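# Uncap the marker and set cap and marker on pads

## Task

Remove the cap from the marker. Then set the cap on the yellow pad and the marker on the blue pad. Each piece must have its centre well within its own pad and at least half of its length lying over that pad.

## Robot and tools

Robot: two six-joint arms with parallel-finger grippers, left_arm and right_arm, facing each other across a table. These names do not match the sides of the camera images. In the scene frame, +z is up, the origin sits roughly between the bases, and the table top is at z = 0.020 m. The left_arm base is at (-0.013, +0.466, +0.039) m with quat_wxyz (+0.703, 0, 0, -0.711). The right_arm base is at (-0.005, -0.464, +0.039) m with quat_wxyz (+0.706, 0, 0, +0.709). Each base's +z is up.

Frames: each arm reports its gripper pose, its velocities and its wrist camera pose in its own base frame. Fixed cameras and the table use the scene frame. Printed hand positions can be off by a few cm, more at long reach. The fingers point along the gripper's +x axis and close along its y axis. end_effector_position is the point between the fingers, 3 to 4 cm behind the tips. Only the last 1.5 cm of each inner finger face is flat.

Joint order per arm: waist, shoulder, elbow, wrist pitch, wrist yaw, wrist roll. Ranges in rad: waist -3.054..3.054, shoulder 0..3.142, elbow 0..2.356, wrist pitch -1.571..1.571, wrist yaw -1.571..1.571, wrist roll -3.142..3.142. The true ends can differ by about 0.028 rad.

Row layout, used by both motion tools: one list of 14 numbers covering both arms, each in [-1, 1]. The order is left_arm's 6 joint values, left opening, right_arm's 6 joint values, right opening. Joint values are offsets, not poses. They are measured from the "Joint targets" shown in the last result and are scaled: 1.0 = 2.055 rad for waist, shoulder and elbow, and 4.263 rad for the three wrist joints. The opening is absolute: +1 fully open, -1 fully closed, and empty fingers touch near -0.78. To leave an arm alone, send 0 for its joints and repeat its current opening. A 0 for the opening is a real command (half open).

execute_actions(actions, cameras): actions is a list of actions. Each action is a list of up to 15 rows, and each row lasts one 1/30 s step. If there are fewer than 15 rows, the last row is held for the remaining steps, so every action lasts 0.5 s. Within an action, every row's offsets count from the targets at the start of that action, not from the previous row. An empty list only returns state and images. A call is refused if it would push a joint more than 0.028 rad beyond its range. Closing the gripper fully takes at least 0.6 s.

move(target, speed, blend, opening_speed, blocking, cameras): target is one 14-number row or a list of up to 15 rows. Every row counts from the same starting Joint targets; rows are not chained. The joints move together along a path, so the gripper traces a curve, and nothing is avoided along the way. speed is in rad/s for the joint with the farthest to go: 0.01 to 7, default 0.5. It can be one value or one per target. blend is in rad and rounds the corners at intermediate targets. opening_speed is scale units per second, at least 0.2. A path takes at least 0.5 s, and the whole list must fit in 10 s. With blocking=false the call returns early while the motion continues. The result adds a "move:" line: done, off_target (at rest but more than 0.03 rad off), moving, held or fault. It may add limits=held.

wait(seconds 0..10): lets time pass while commands are held. stop: brakes a running move. zoom_image(camera, region [x0,y0,x1,y1] px, at most 504x504): enlarges part of a camera's latest image. read_manual: licence text only. finished_scene: ends the scene for good. The goal must still hold after the robot lets go.

Cameras: cam_head_left, cam_head_right, cam_high, cam_low, cam_left_wrist, cam_right_wrist, each 896x504. For the cameras argument, omit it or use ["all"] for every camera, [] for none, or a list of names.

Result lines: Joint positions (rad, then the finger gap in m, 0.080 when fully open), Joint velocities (may say "within noise"), and Joint targets, which are the base for your next offsets. Tool commands gives the current gripper commands. grip_measured is the opening on the command scale. Joint torques and external joint torques: positive means toward a larger angle, readings are noisy and offset, and they include friction. Calls with actions also return step readings. Warnings include "joint sent to its limit", "joint command not followed" (the clearance check altered targets), blocked (an arm was stopped by contact), TORQUE FAULT (the arm halts for 10 s), MOTOR HOT, and OVER-TEMPERATURE FAULT.

Motion limits: on each step a target may lead the measured angle by at most 0.368 rad (first three joints) or 0.763 rad (wrists). Targets that would move the gripper more than 70 mm away are scaled back. Large moves therefore need several actions, and an unfinished move does not complete during a wait.

Gripping: at first touch, command about 0.08 below the grip_measured reading for a firm grip, or less for a lighter one. Parts thinner than about 5 mm get proportionally less force.

Avoid: dropping parts, releasing parts that are still moving, slamming or pressing hard, and objects leaving the table. Contact between the two arms, including one gripper closing on the other's fingers, can fail the scene. Keep contact torque below each joint's limit: waist 18, shoulder 22.3, elbow 22.2, wrist pitch 5.86, wrist yaw 5.84, wrist roll 5.48 N m. A held object's weight counts toward this. Holding loads or keeping an arm stretched out heats the motors. If an arm keeps pushing or is dragged, command its targets back past its measured positions. Loose objects may occasionally be nudged by outside pushes.

Each tool is called after ">>>" by a JSON object that holds its "op" and its "data", one argument or row to a line.

## Session

>>> {"op": "execute_actions", "data": {
  "actions": []
}}

Scene clock: 0.00 s.
left_arm: end_effector_position=(+0.2368, -0.1181, +0.2576) grip_measured=+1.000 end_effector_quat_wxyz=(+0.996, +0.073, -0.056, +0.013) | right_arm: end_effector_position=(+0.2842, -0.0387, +0.3395) grip_measured=+1.000 end_effector_quat_wxyz=(+0.822, +0.224, +0.436, -0.289)
Joint positions: left_arm=[-0.945 0.821 0.303 0.714 -0.954 0.306 0.08] | right_arm=[0.017 1.457 1.909 -1.535 0.293 0.718 0.08]
Joint velocities: within noise
Joint torques (N m): no reading
External joint torques (N m): no reading
Heat: left arm: hottest wrist roll 35 °C (+0.0 °C/min); right arm: hottest waist 34 °C (+0.0 °C/min).
Joint targets: left_arm=[-0.945 0.819 0.305 0.715 -0.954 0.306] | right_arm=[0.017 1.455 1.913 -1.534 0.293 0.718]
Tool commands: left_gripper/opening=+1.0 right_gripper/opening=+1.0

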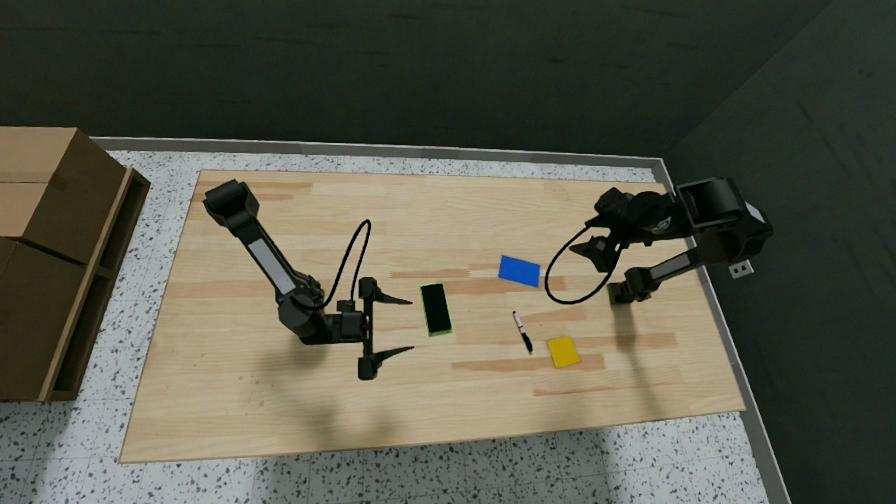

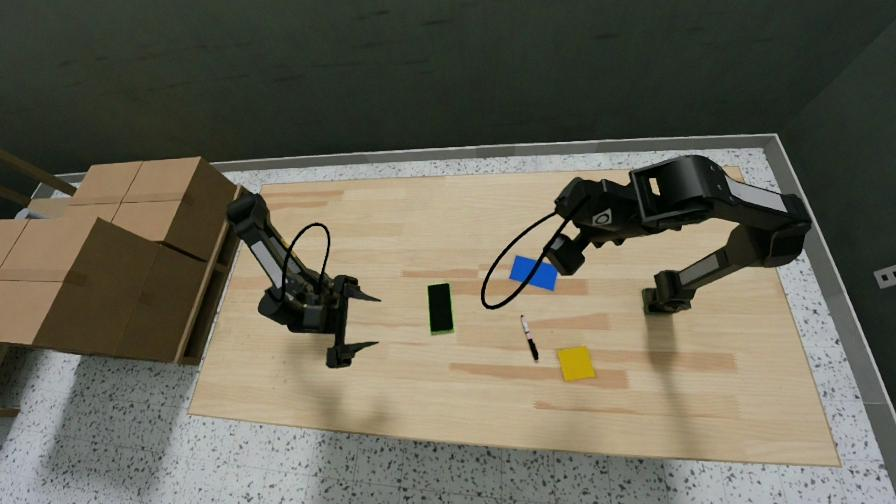

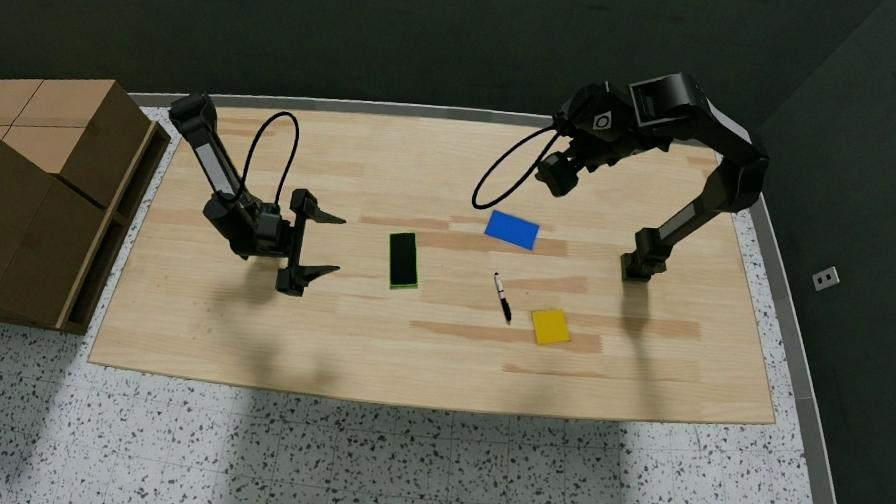

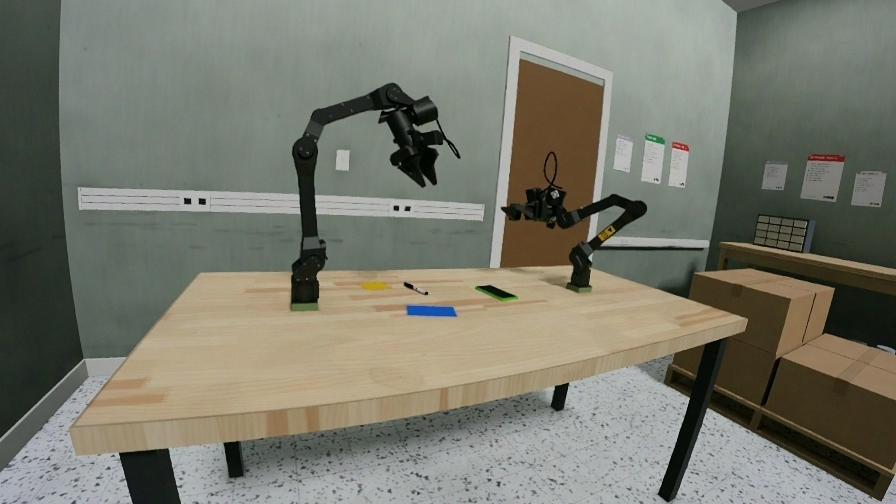

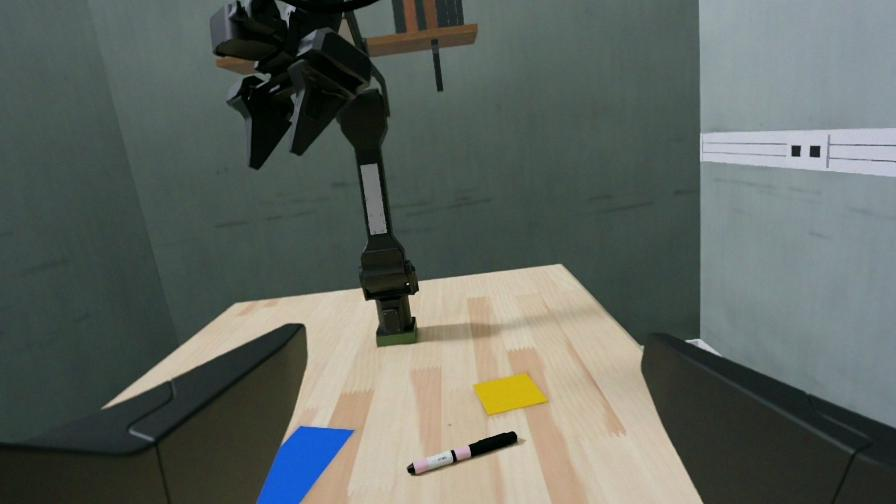

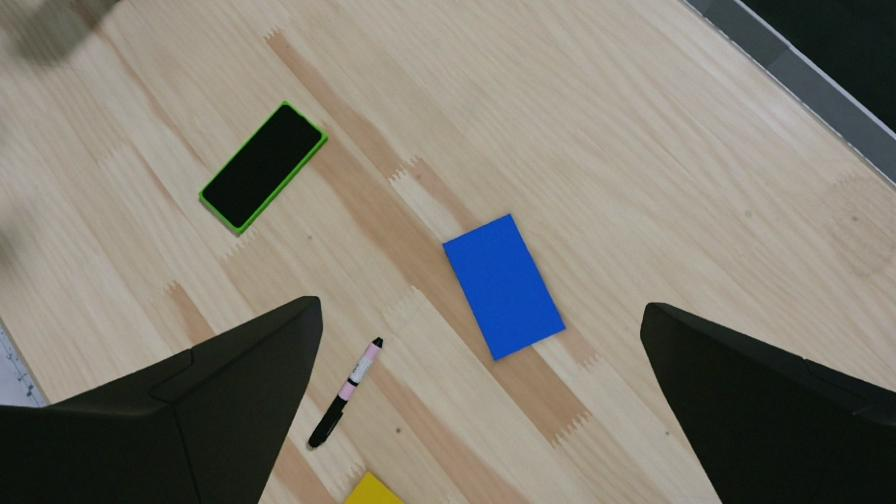

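>>> {"op": "move", "data": {
  "target": [0,0,0,0,0,0,1,0.186,0.118,-0.120,-0.001,-0.0687,-0.530,1],
  "speed": 1.2
}}

Scene clock: 19.23 s.
left_arm: end_effector_position=(+0.2368, -0.1181, +0.2576) grip_measured=+1.000 end_effector_quat_wxyz=(+0.996, +0.073, -0.056, +0.013) | right_arm: end_effector_position=(+0.2786, +0.1155, +0.2041) grip_measured=+1.000 end_effector_quat_wxyz=(-0.406, +0.588, -0.397, -0.576)
Joint positions: left_arm=[-0.945 0.821 0.303 0.714 -0.954 0.306 0.08] | right_arm=[0.397 1.69 1.676 -1.536 0.007 -1.538 0.08]
Joint velocities: within noise
Joint torques (N m): left_arm=[0.03 -1 6.25 1.52 0.05 -0.03] | right_arm=[0.27 -4.45 4.47 0.18 -0.29 -0.11]
External joint torques (N m): left_arm=[0.03 0.28 -0.15 0.22 -0.05 -0.03] | right_arm=[0.27 1.64 -0.78 -0.13 -0.24 -0.11]
Heat: left arm: hottest wrist roll 35 °C (+0.0 °C/min); right arm: hottest waist 34 °C (+0.0 °C/min).
Joint targets: left_arm=[-0.945 0.819 0.305 0.715 -0.954 0.306] | right_arm=[0.399 1.697 1.666 -1.538 0.000 -1.541]
move: done

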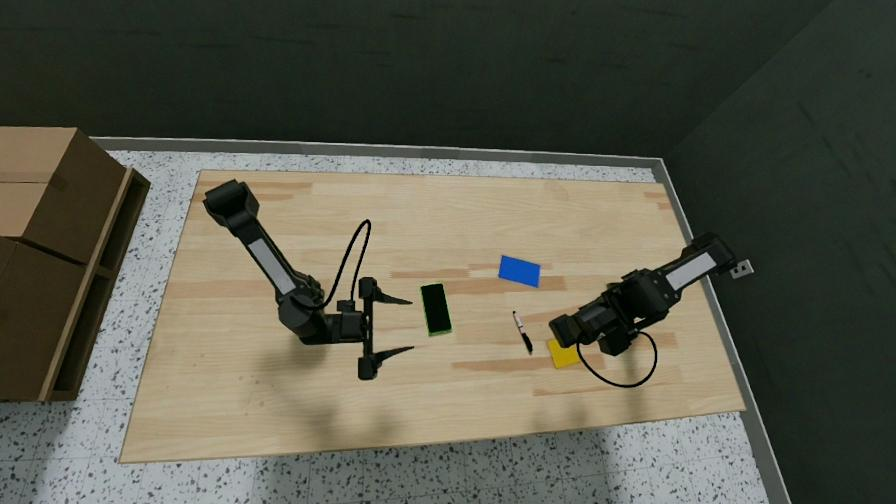

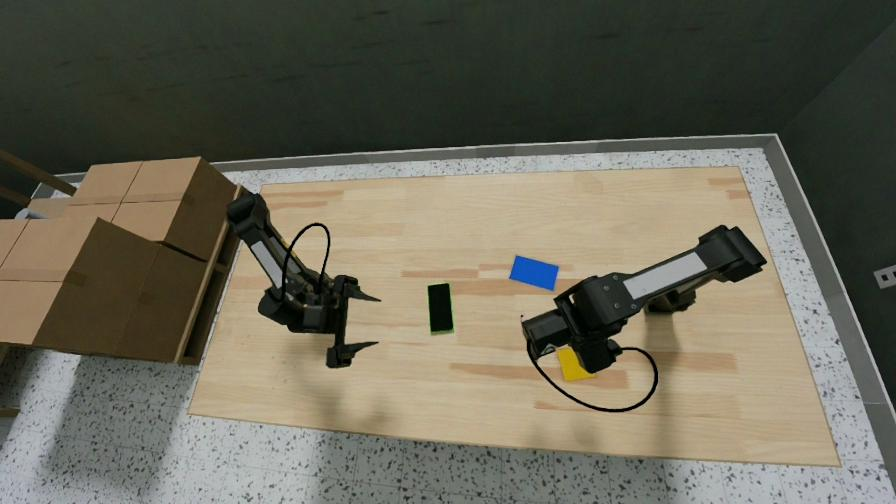

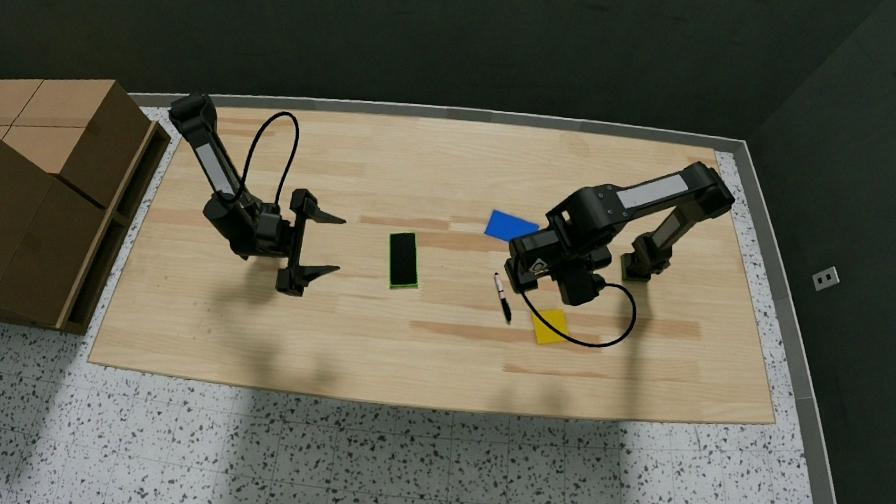

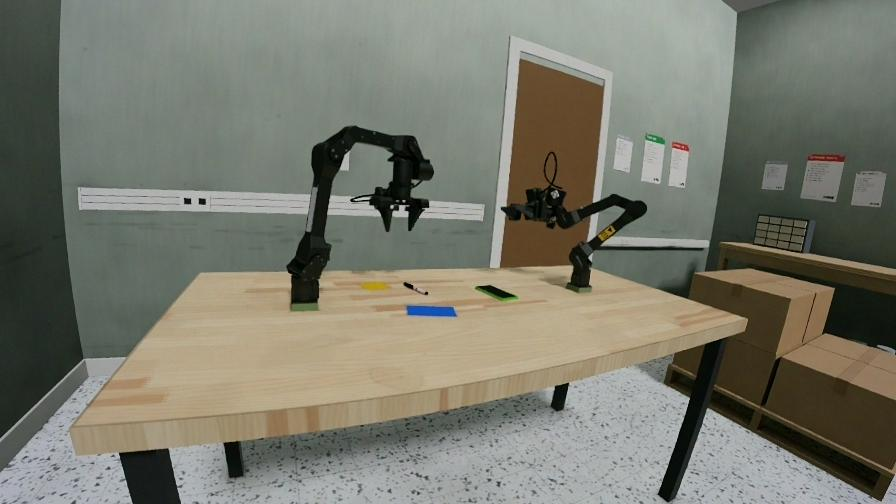

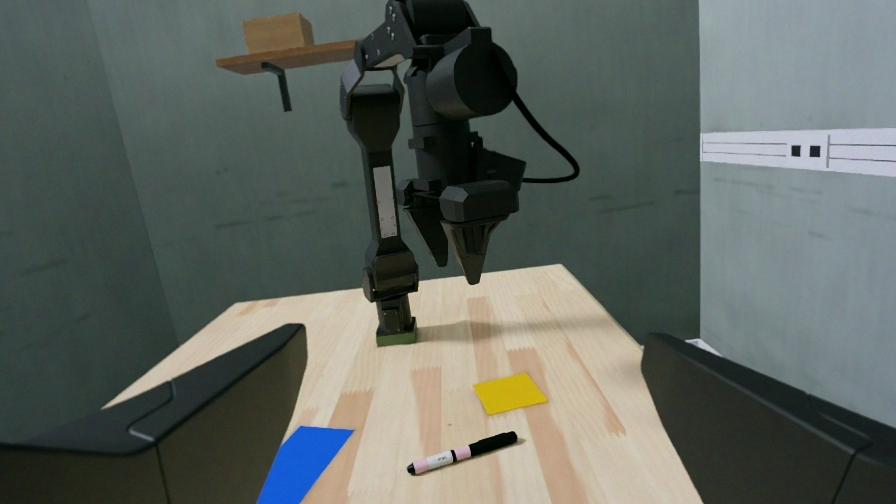

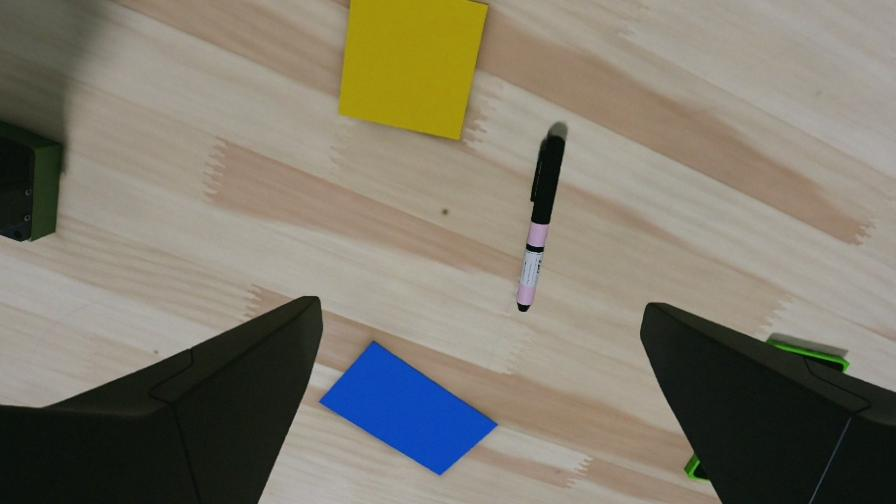

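>>> {"op": "move", "data": {
  "target": [0,0,0,0,0,0,1,0,0.1073,-0.0795,0.0896,0,0.0289,1],
  "speed": 0.6,
  "cameras": ["cam_right_wrist","cam_left_wrist"]
}}

Scene clock: 28.60 s.
left_arm: end_effector_position=(+0.2368, -0.1181, +0.2576) grip_measured=+1.000 end_effector_quat_wxyz=(+0.996, +0.073, -0.056, +0.013) | right_arm: end_effector_position=(+0.3325, +0.1381, +0.0938) grip_measured=+1.000 end_effector_quat_wxyz=(-0.438, +0.562, -0.432, -0.553)
Joint positions: left_arm=[-0.945 0.821 0.303 0.714 -0.954 0.306 0.08] | right_arm=[0.397 1.912 1.511 -1.158 0.007 -1.419 0.08]
Joint velocities: within noise
Joint torques (N m): left_arm=[0.03 -1.01 6.28 1.51 0.05 -0.04] | right_arm=[0.28 -5.96 4.64 0.37 -0.29 0.03]
External joint torques (N m): left_arm=[0.03 0.29 -0.12 0.21 -0.05 -0.03] | right_arm=[0.37 1.81 -0.69 0.07 -0.25 0.03]
Heat: left arm: hottest elbow 35 °C (+10.5 °C/min); right arm: hottest waist 34 °C (+0.0 °C/min).
Joint targets: left_arm=[-0.945 0.819 0.305 0.715 -0.954 0.306] | right_arm=[0.399 1.918 1.503 -1.156 0.000 -1.418]
move: done
Images, in order (width x height): cam_left_wrist 896x504, cam_right_wrist 896x504.

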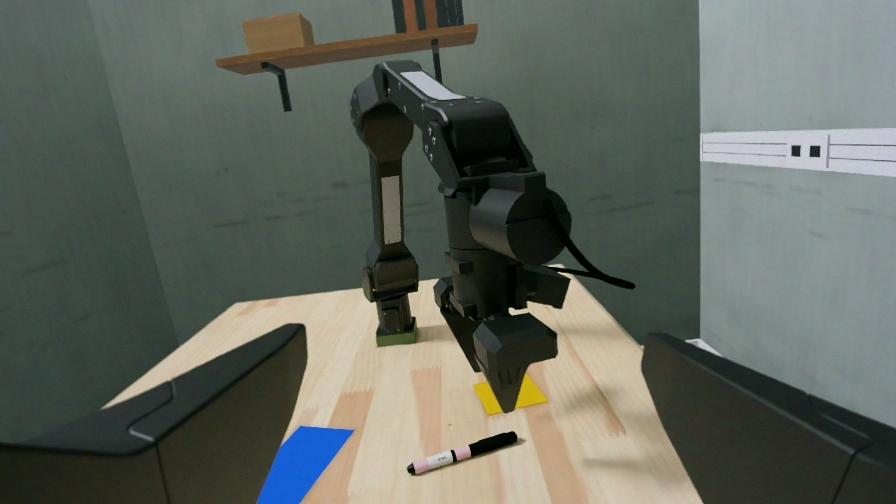

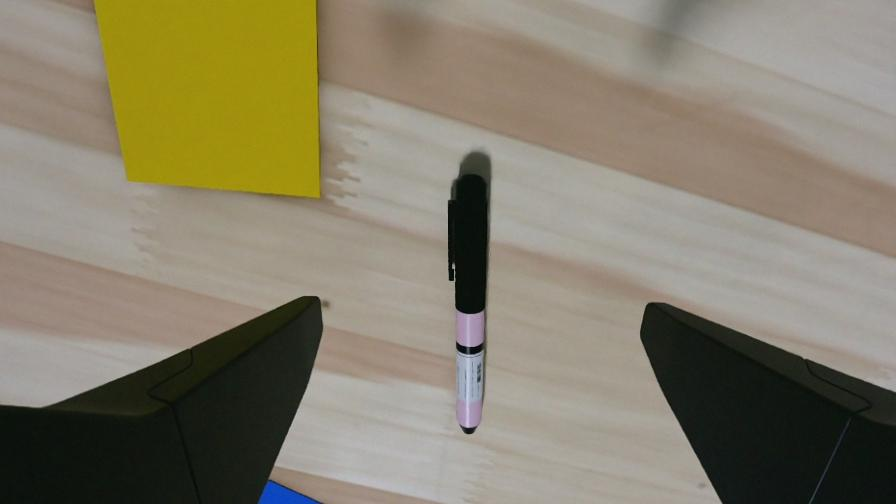

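>>> {"op": "move", "data": {
  "target": [0,0,0,0,0,0,1,0,0.0326,-0.0789,0.0538,0,0,1],
  "speed": 0.3,
  "cameras": ["cam_right_wrist","cam_left_wrist"]
}}

>>> {"op": "zoom_image", "data": {
  "camera": "cam_left_wrist",
  "region": [350, 330, 600, 500]
}}

Scene clock: 33.33 s.
left_arm: end_effector_position=(+0.2368, -0.1181, +0.2576) grip_measured=+1.000 end_effector_quat_wxyz=(+0.996, +0.073, -0.056, +0.013) | right_arm: end_effector_position=(+0.3336, +0.1385, +0.0326) grip_measured=+1.000 end_effector_quat_wxyz=(-0.439, +0.562, -0.432, -0.553)
Joint positions: left_arm=[-0.945 0.821 0.303 0.714 -0.954 0.306 0.08] | right_arm=[0.397 1.977 1.35 -0.928 0.007 -1.419 0.08]
Joint velocities: within noise
Joint torques (N m): left_arm=[0 -0.99 6.24 1.51 0.05 -0.03] | right_arm=[0.29 -5.81 4.24 0.36 -0.29 0.03]
External joint torques (N m): left_arm=[0 0.35 -0.26 0.18 -0.05 -0.02] | right_arm=[0.28 2.08 -0.8 0.06 -0.24 0.03]
Heat: left arm: hottest elbow 35 °C (+9.0 °C/min); right arm: hottest waist 34 °C (+0.0 °C/min).
Joint targets: left_arm=[-0.945 0.819 0.305 0.715 -0.954 0.306] | right_arm=[0.399 1.985 1.340 -0.927 0.000 -1.418]
move: done
Images, in order (width x height): cam_left_wrist 896x504, cam_right_wrist 896x504.

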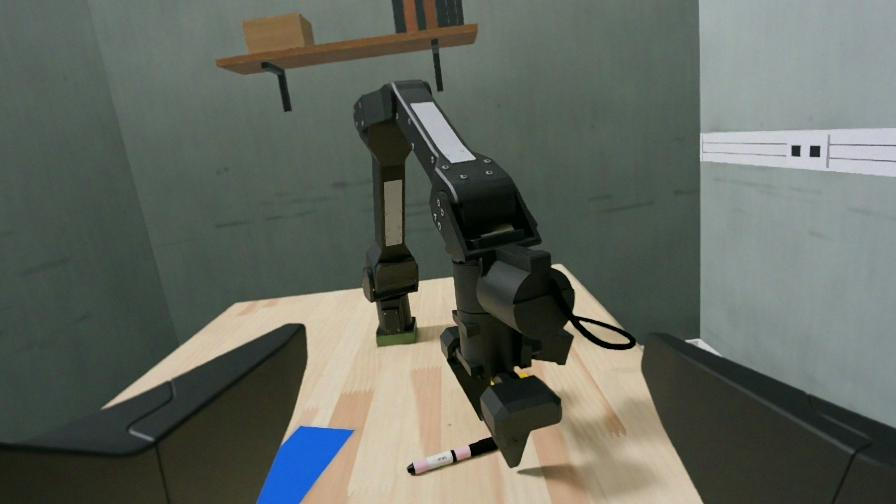

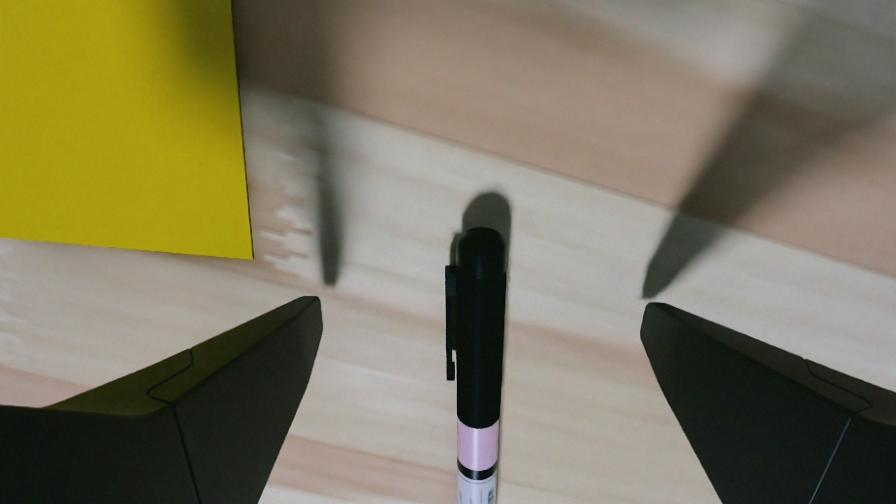

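Scaled by 2.016.

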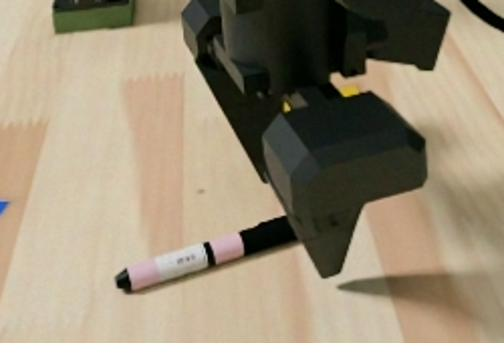

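>>> {"op": "move", "data": {
  "target": [
    [0,0,0,0,0,0,1,-0.0054,0.0073,-0.0106,0.0087,0,0,1],
    [0,0,0,0,0,0,1,-0.0054,0.0073,-0.0106,0.0087,0,0,-1]
  ],
  "speed": 0.2,
  "opening_speed": 1.2,
  "cameras": ["cam_right_wrist","cam_left_wrist"]
}}

Scene clock: 38.67 s.
left_arm: end_effector_position=(+0.2368, -0.1181, +0.2576) grip_measured=+1.000 end_effector_quat_wxyz=(+0.996, +0.073, -0.056, +0.013) | right_arm: end_effector_position=(+0.3366, +0.1378, +0.0252) grip_measured=-0.526 end_effector_quat_wxyz=(-0.445, +0.563, -0.429, -0.549)
Joint positions: left_arm=[-0.945 0.821 0.303 0.714 -0.954 0.306 0.08] | right_arm=[0.391 1.987 1.331 -0.887 0.005 -1.419 0.011]
Joint velocities: within noise
Joint torques (N m): left_arm=[0.03 -0.99 6.26 1.51 0.05 -0.03] | right_arm=[-0.22 -5.32 3.9 0.15 -0.22 0.03]
External joint torques (N m): left_arm=[0.03 0.28 -0.11 0.21 -0.05 -0.03] | right_arm=[-0.28 2.71 -1.22 -0.2 -0.16 0.02]
Heat: left arm: hottest elbow 36 °C (+9.3 °C/min); right arm: hottest waist 34 °C (+0.0 °C/min).
Joint targets: left_arm=[-0.945 0.819 0.305 0.715 -0.954 0.306] | right_arm=[0.388 2.000 1.319 -0.890 0.001 -1.418]
move: done
Images, in order (width x height): cam_left_wrist 896x504, cam_right_wrist 896x504.

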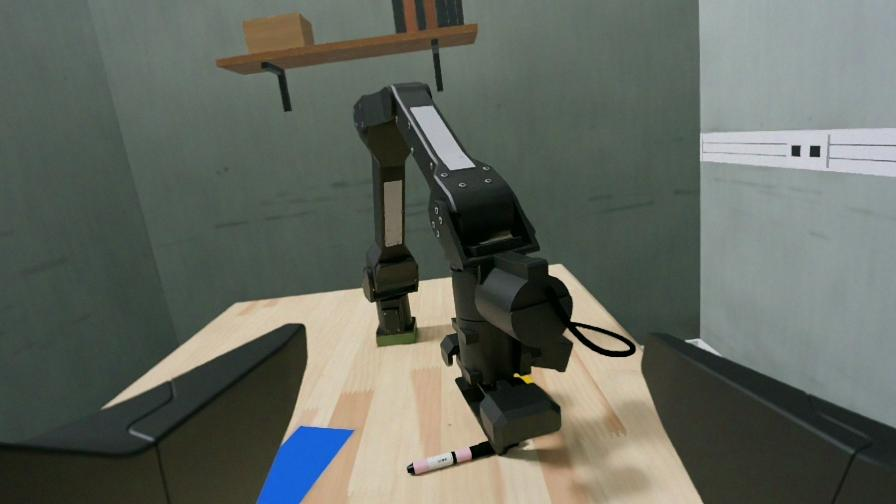

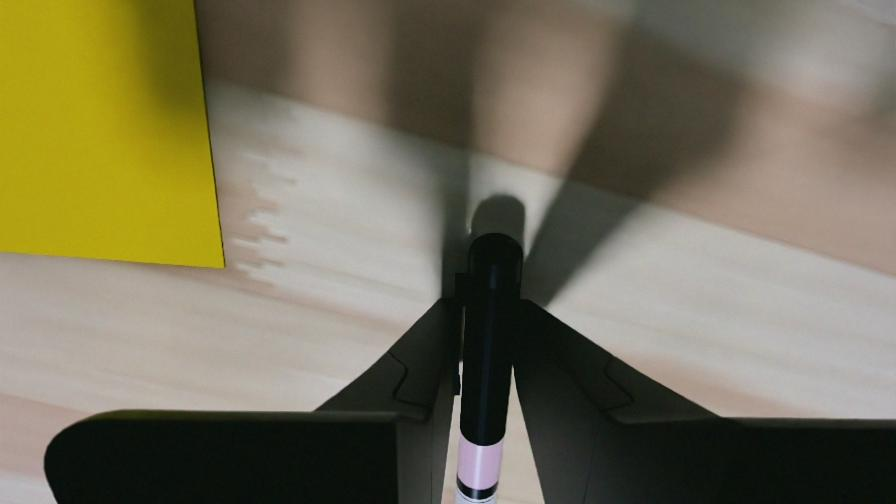

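>>> {"op": "move", "data": {
  "target": [
    [0,0,0,0,0,0,1,0,-0.04,0.0895,-0.0624,0,0,-1],
    [0.5041,0.3157,0.5244,-0.3319,0.2238,-0.4403,1,-0.150,-0.1053,0.1623,-0.0061,0,-0.0359,-1]
  ],
  "speed": [0.4,0.7]
}}

Scene clock: 52.83 s.
left_arm: end_effector_position=(+0.3919, +0.0355, +0.2490) grip_measured=+1.000 end_effector_quat_wxyz=(+0.641, -0.663, +0.242, +0.300) | right_arm: end_effector_position=(+0.4322, +0.0343, +0.1864) grip_measured=-0.526 end_effector_quat_wxyz=(+0.590, -0.620, +0.342, +0.387)
Joint positions: left_arm=[0.09 1.457 1.368 -0.698 -0.001 -1.568 0.08] | right_arm=[0.081 1.8 1.634 -0.918 0.005 -1.568 0.011]
Joint velocities: within noise
Joint torques (N m): left_arm=[0.06 -3.98 7.82 1.32 -0.03 -0.05] | right_arm=[-0.1 -8.22 7.93 1.07 -0.22 -0.08]
External joint torques (N m): left_arm=[0.09 1.68 1.23 -0.06 0 -0.09] | right_arm=[-0.1 -0.42 1.82 0.08 -0.17 -0.11]
Heat: left arm: hottest elbow 36 °C (+6.8 °C/min); right arm: hottest waist 34 °C (+0.0 °C/min).
Joint targets: left_arm=[0.091 1.468 1.383 -0.699 0.000 -1.571] | right_arm=[0.080 1.783 1.652 -0.915 0.001 -1.571]
move: done

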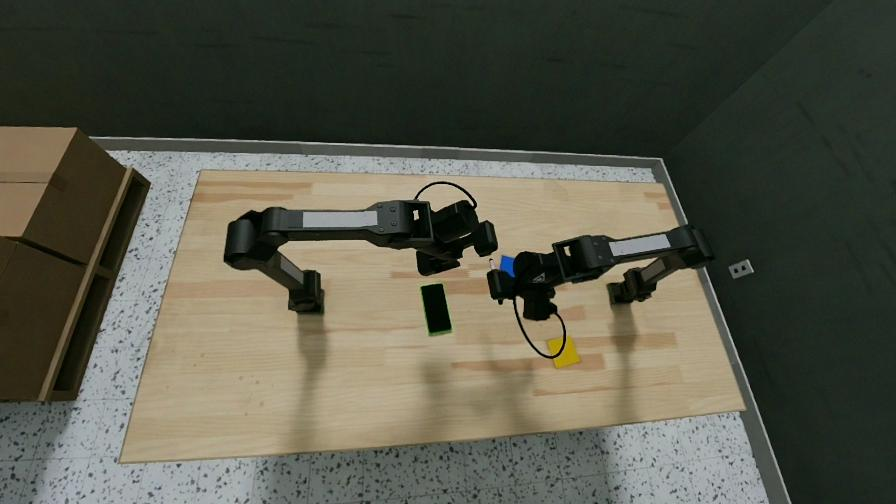

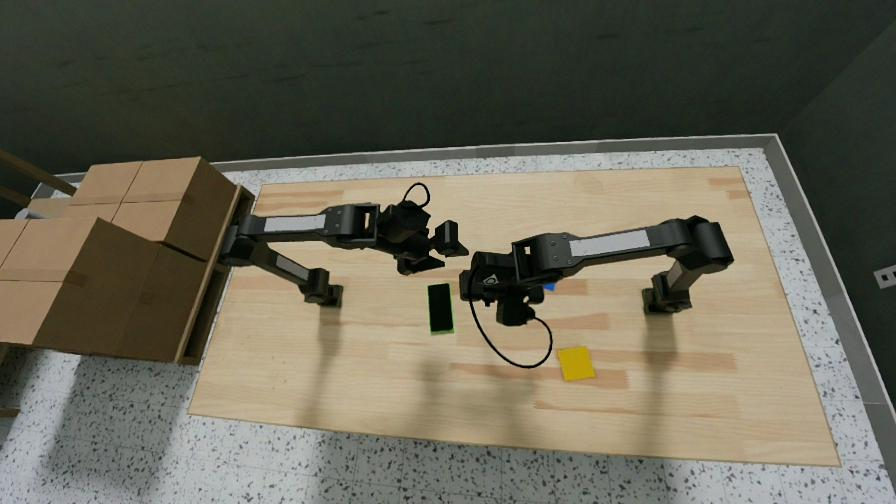

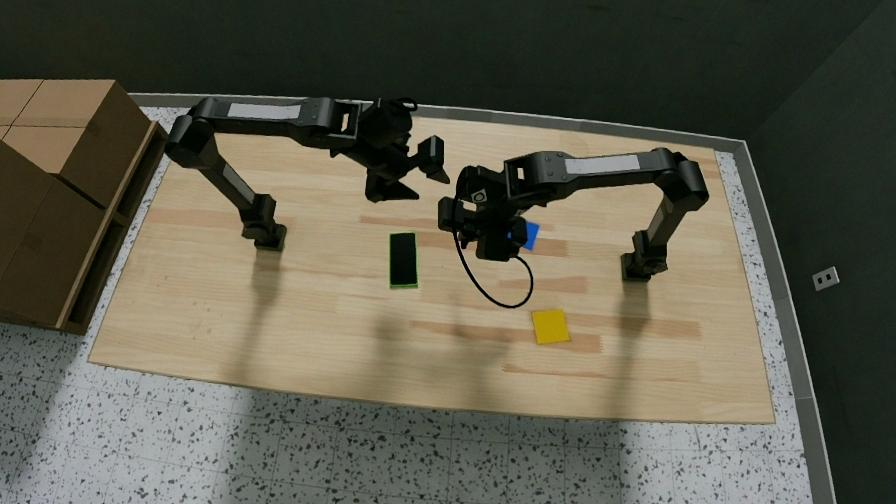

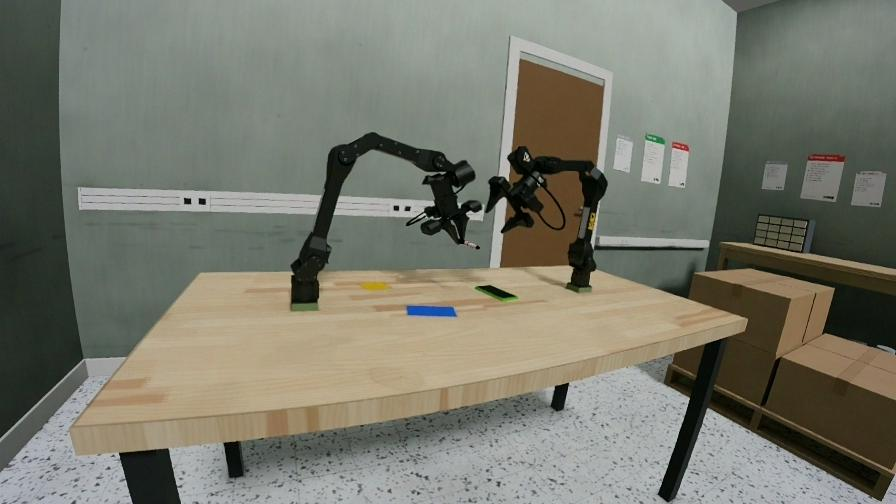

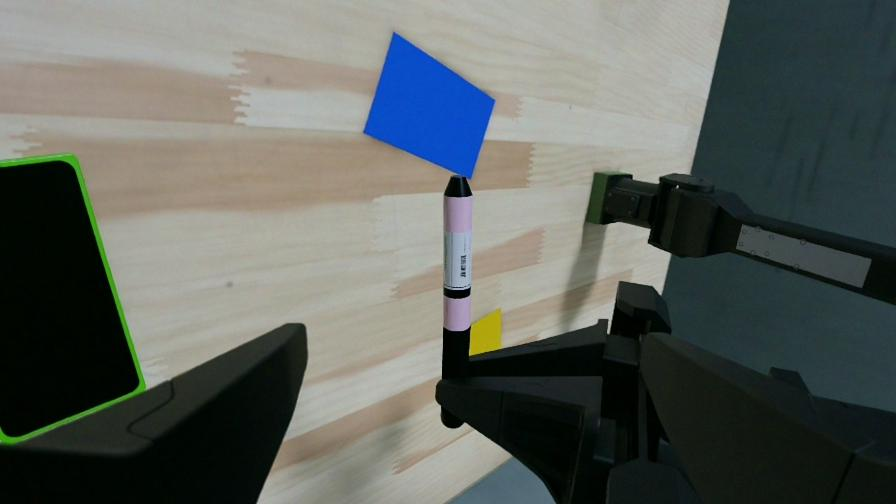

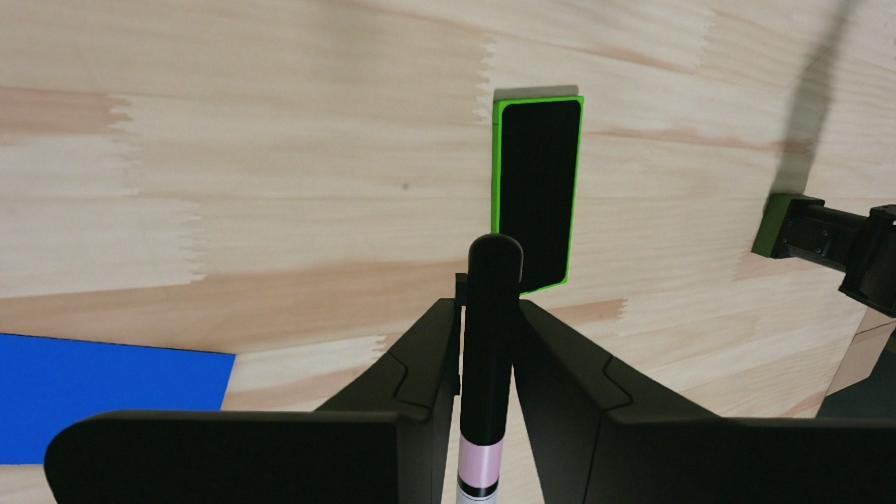

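>>> {"op": "move", "data": {
  "target": [0,0.0590,-0.0123,0.0340,0,0,1,0,0,0,0,0,0,-1],
  "speed": 0.3,
  "cameras": ["cam_left_wrist","cam_low"]
}}

Scene clock: 58.13 s.
left_arm: end_effector_position=(+0.4291, +0.0389, +0.2222) grip_measured=+1.000 end_effector_quat_wxyz=(+0.644, -0.665, +0.236, +0.295) | right_arm: end_effector_position=(+0.4322, +0.0343, +0.1864) grip_measured=-0.526 end_effector_quat_wxyz=(+0.590, -0.620, +0.342, +0.387)
Joint positions: left_arm=[0.09 1.58 1.366 -0.558 -0.001 -1.568 0.08] | right_arm=[0.081 1.8 1.634 -0.918 0.005 -1.568 0.011]
Joint velocities: within noise
Joint torques (N m): left_arm=[0.13 -5.14 5.25 1.73 -0.04 -0.07] | right_arm=[-0.09 -8.22 7.93 1.07 -0.21 -0.08]
External joint torques (N m): left_arm=[0.12 1.52 -1.36 0.36 0 -0.1] | right_arm=[-0.08 -0.49 1.85 0.08 -0.17 -0.11]
Heat: left arm: hottest elbow 37 °C (+7.2 °C/min); right arm: hottest elbow 35 °C (+3.1 °C/min).
Joint targets: left_arm=[0.091 1.590 1.357 -0.554 0.000 -1.571] | right_arm=[0.080 1.783 1.652 -0.916 0.001 -1.571]
move: done
Images, in order (width x height): cam_low 896x504, cam_left_wrist 896x504.

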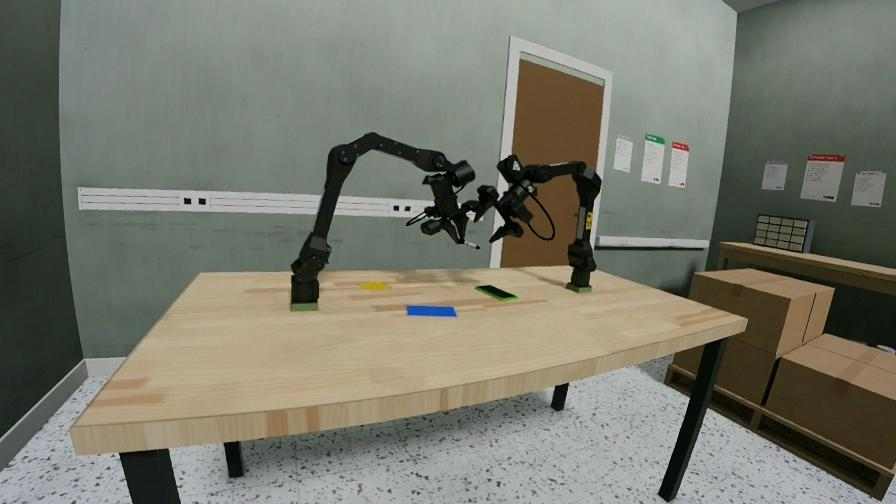

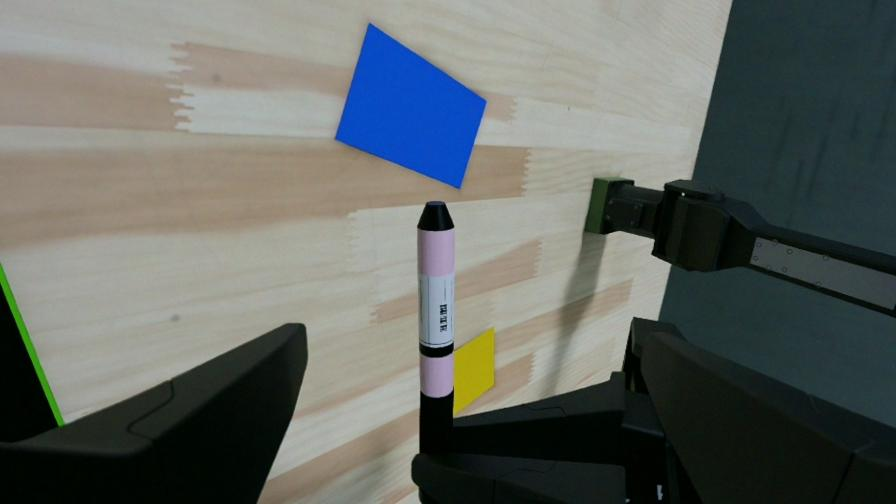

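>>> {"op": "move", "data": {
  "target": [-0.005,0.0550,-0.0192,0.0361,0,0,1,0,0,0,0,0,0,-1],
  "speed": 0.25,
  "cameras": ["cam_left_wrist","cam_right_wrist"]
}}

Scene clock: 63.20 s.
left_arm: end_effector_position=(+0.4572, +0.0384, +0.1823) grip_measured=+1.000 end_effector_quat_wxyz=(+0.645, -0.665, +0.238, +0.293) | right_arm: end_effector_position=(+0.4322, +0.0343, +0.1864) grip_measured=-0.526 end_effector_quat_wxyz=(+0.590, -0.620, +0.342, +0.387)
Joint positions: left_arm=[0.083 1.692 1.327 -0.404 -0.001 -1.568 0.08] | right_arm=[0.081 1.8 1.634 -0.918 0.005 -1.568 0.011]
Joint velocities: within noise
Joint torques (N m): left_arm=[-0.32 -5.65 5.22 1.71 -0.03 -0.08] | right_arm=[-0.09 -8.22 7.95 1.07 -0.21 -0.08]
External joint torques (N m): left_arm=[-0.32 1.99 -1.53 0.29 0.01 -0.12] | right_arm=[-0.14 -0.45 1.81 0.06 -0.17 -0.1]
Heat: left arm: hottest elbow 37 °C (+6.1 °C/min); right arm: hottest elbow 35 °C (+3.0 °C/min).
Joint targets: left_arm=[0.081 1.703 1.318 -0.401 0.000 -1.571] | right_arm=[0.080 1.783 1.652 -0.916 0.001 -1.571]
move: done
Images, in order (width x height): cam_left_wrist 896x504, cam_right_wrist 896x504.

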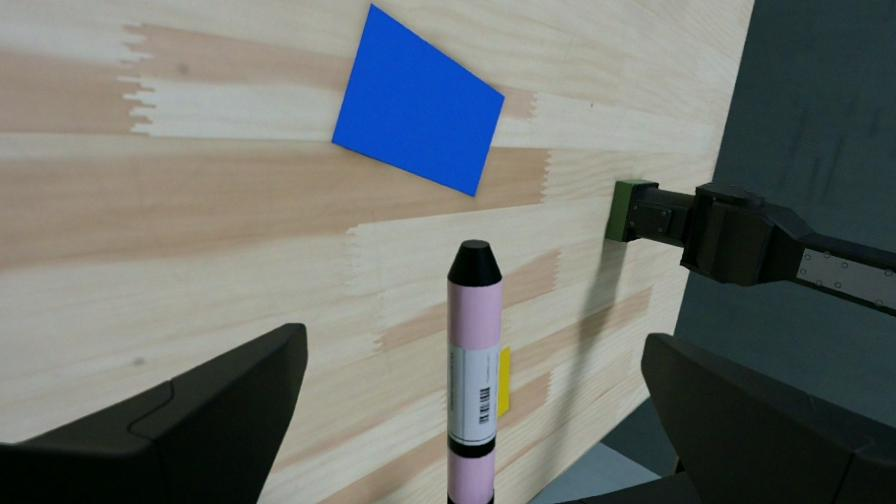

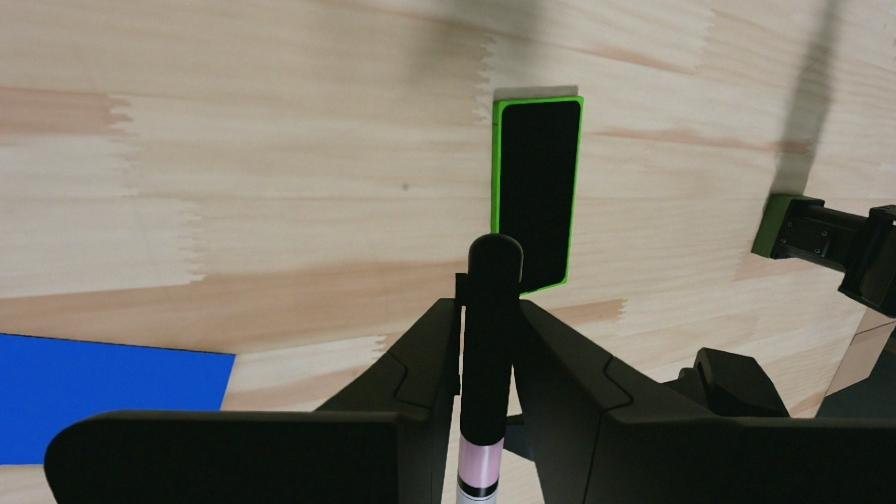

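>>> {"op": "move", "data": {
  "target": [0,0,0,0,0,0,-1,0,0,0,0,0,0,-1],
  "opening_speed": 1,
  "cameras": ["cam_left_wrist","cam_right_wrist"]
}}

Scene clock: 66.47 s.
left_arm: end_effector_position=(+0.4573, +0.0384, +0.1824) grip_measured=-0.583 end_effector_quat_wxyz=(+0.645, -0.665, +0.238, +0.292) | right_arm: end_effector_position=(+0.4322, +0.0343, +0.1864) grip_measured=-0.526 end_effector_quat_wxyz=(+0.590, -0.620, +0.342, +0.387)
Joint positions: left_arm=[0.083 1.692 1.327 -0.404 -0.001 -1.568 0.009] | right_arm=[0.081 1.8 1.634 -0.918 0.005 -1.568 0.011]
Joint velocities: within noise
Joint torques (N m): left_arm=[-0.21 -5.68 5.18 1.7 -0.03 -0.07] | right_arm=[-0.09 -8.21 7.95 1.07 -0.21 -0.08]
External joint torques (N m): left_arm=[-0.21 1.82 -1.44 0.33 0.01 -0.11] | right_arm=[-0.04 -0.43 1.82 0.06 -0.18 -0.11]
Heat: left arm: hottest elbow 36 °C (+4.0 °C/min); right arm: hottest elbow 36 °C (+4.0 °C/min).
Joint targets: left_arm=[0.081 1.703 1.318 -0.401 0.000 -1.571] | right_arm=[0.080 1.783 1.652 -0.916 0.001 -1.571]
move: done
Images, in order (width x height): cam_left_wrist 896x504, cam_right_wrist 896x504.

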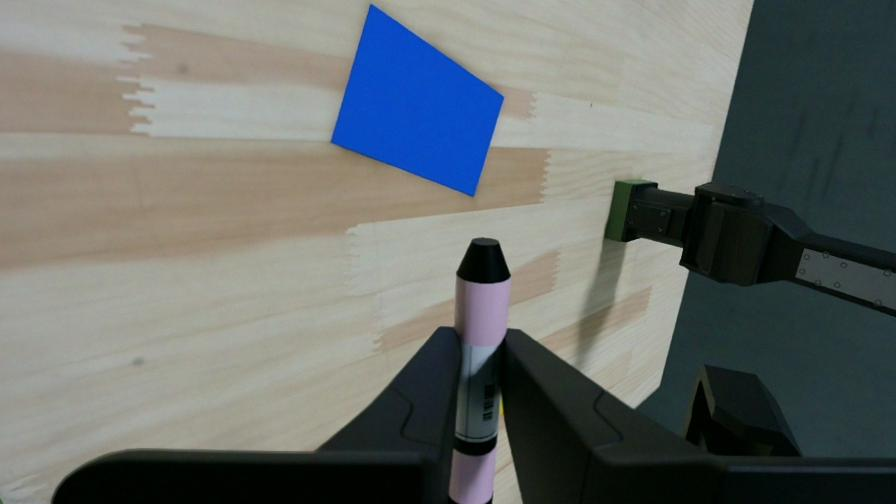

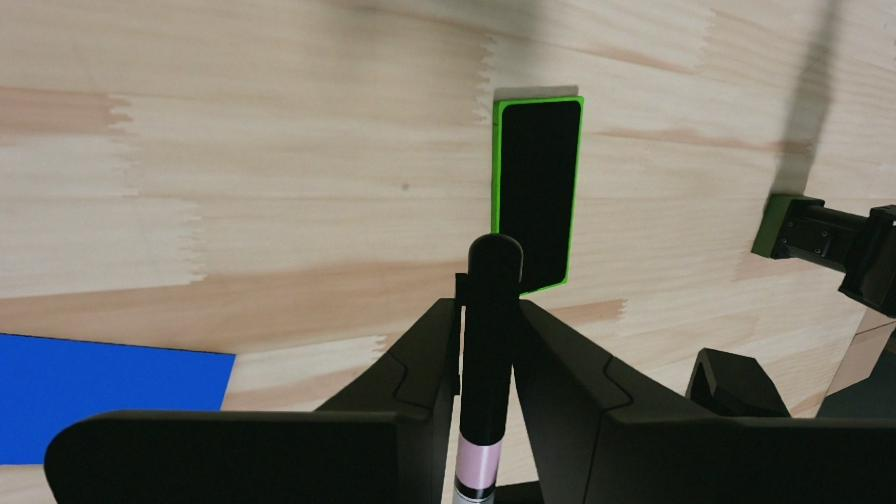

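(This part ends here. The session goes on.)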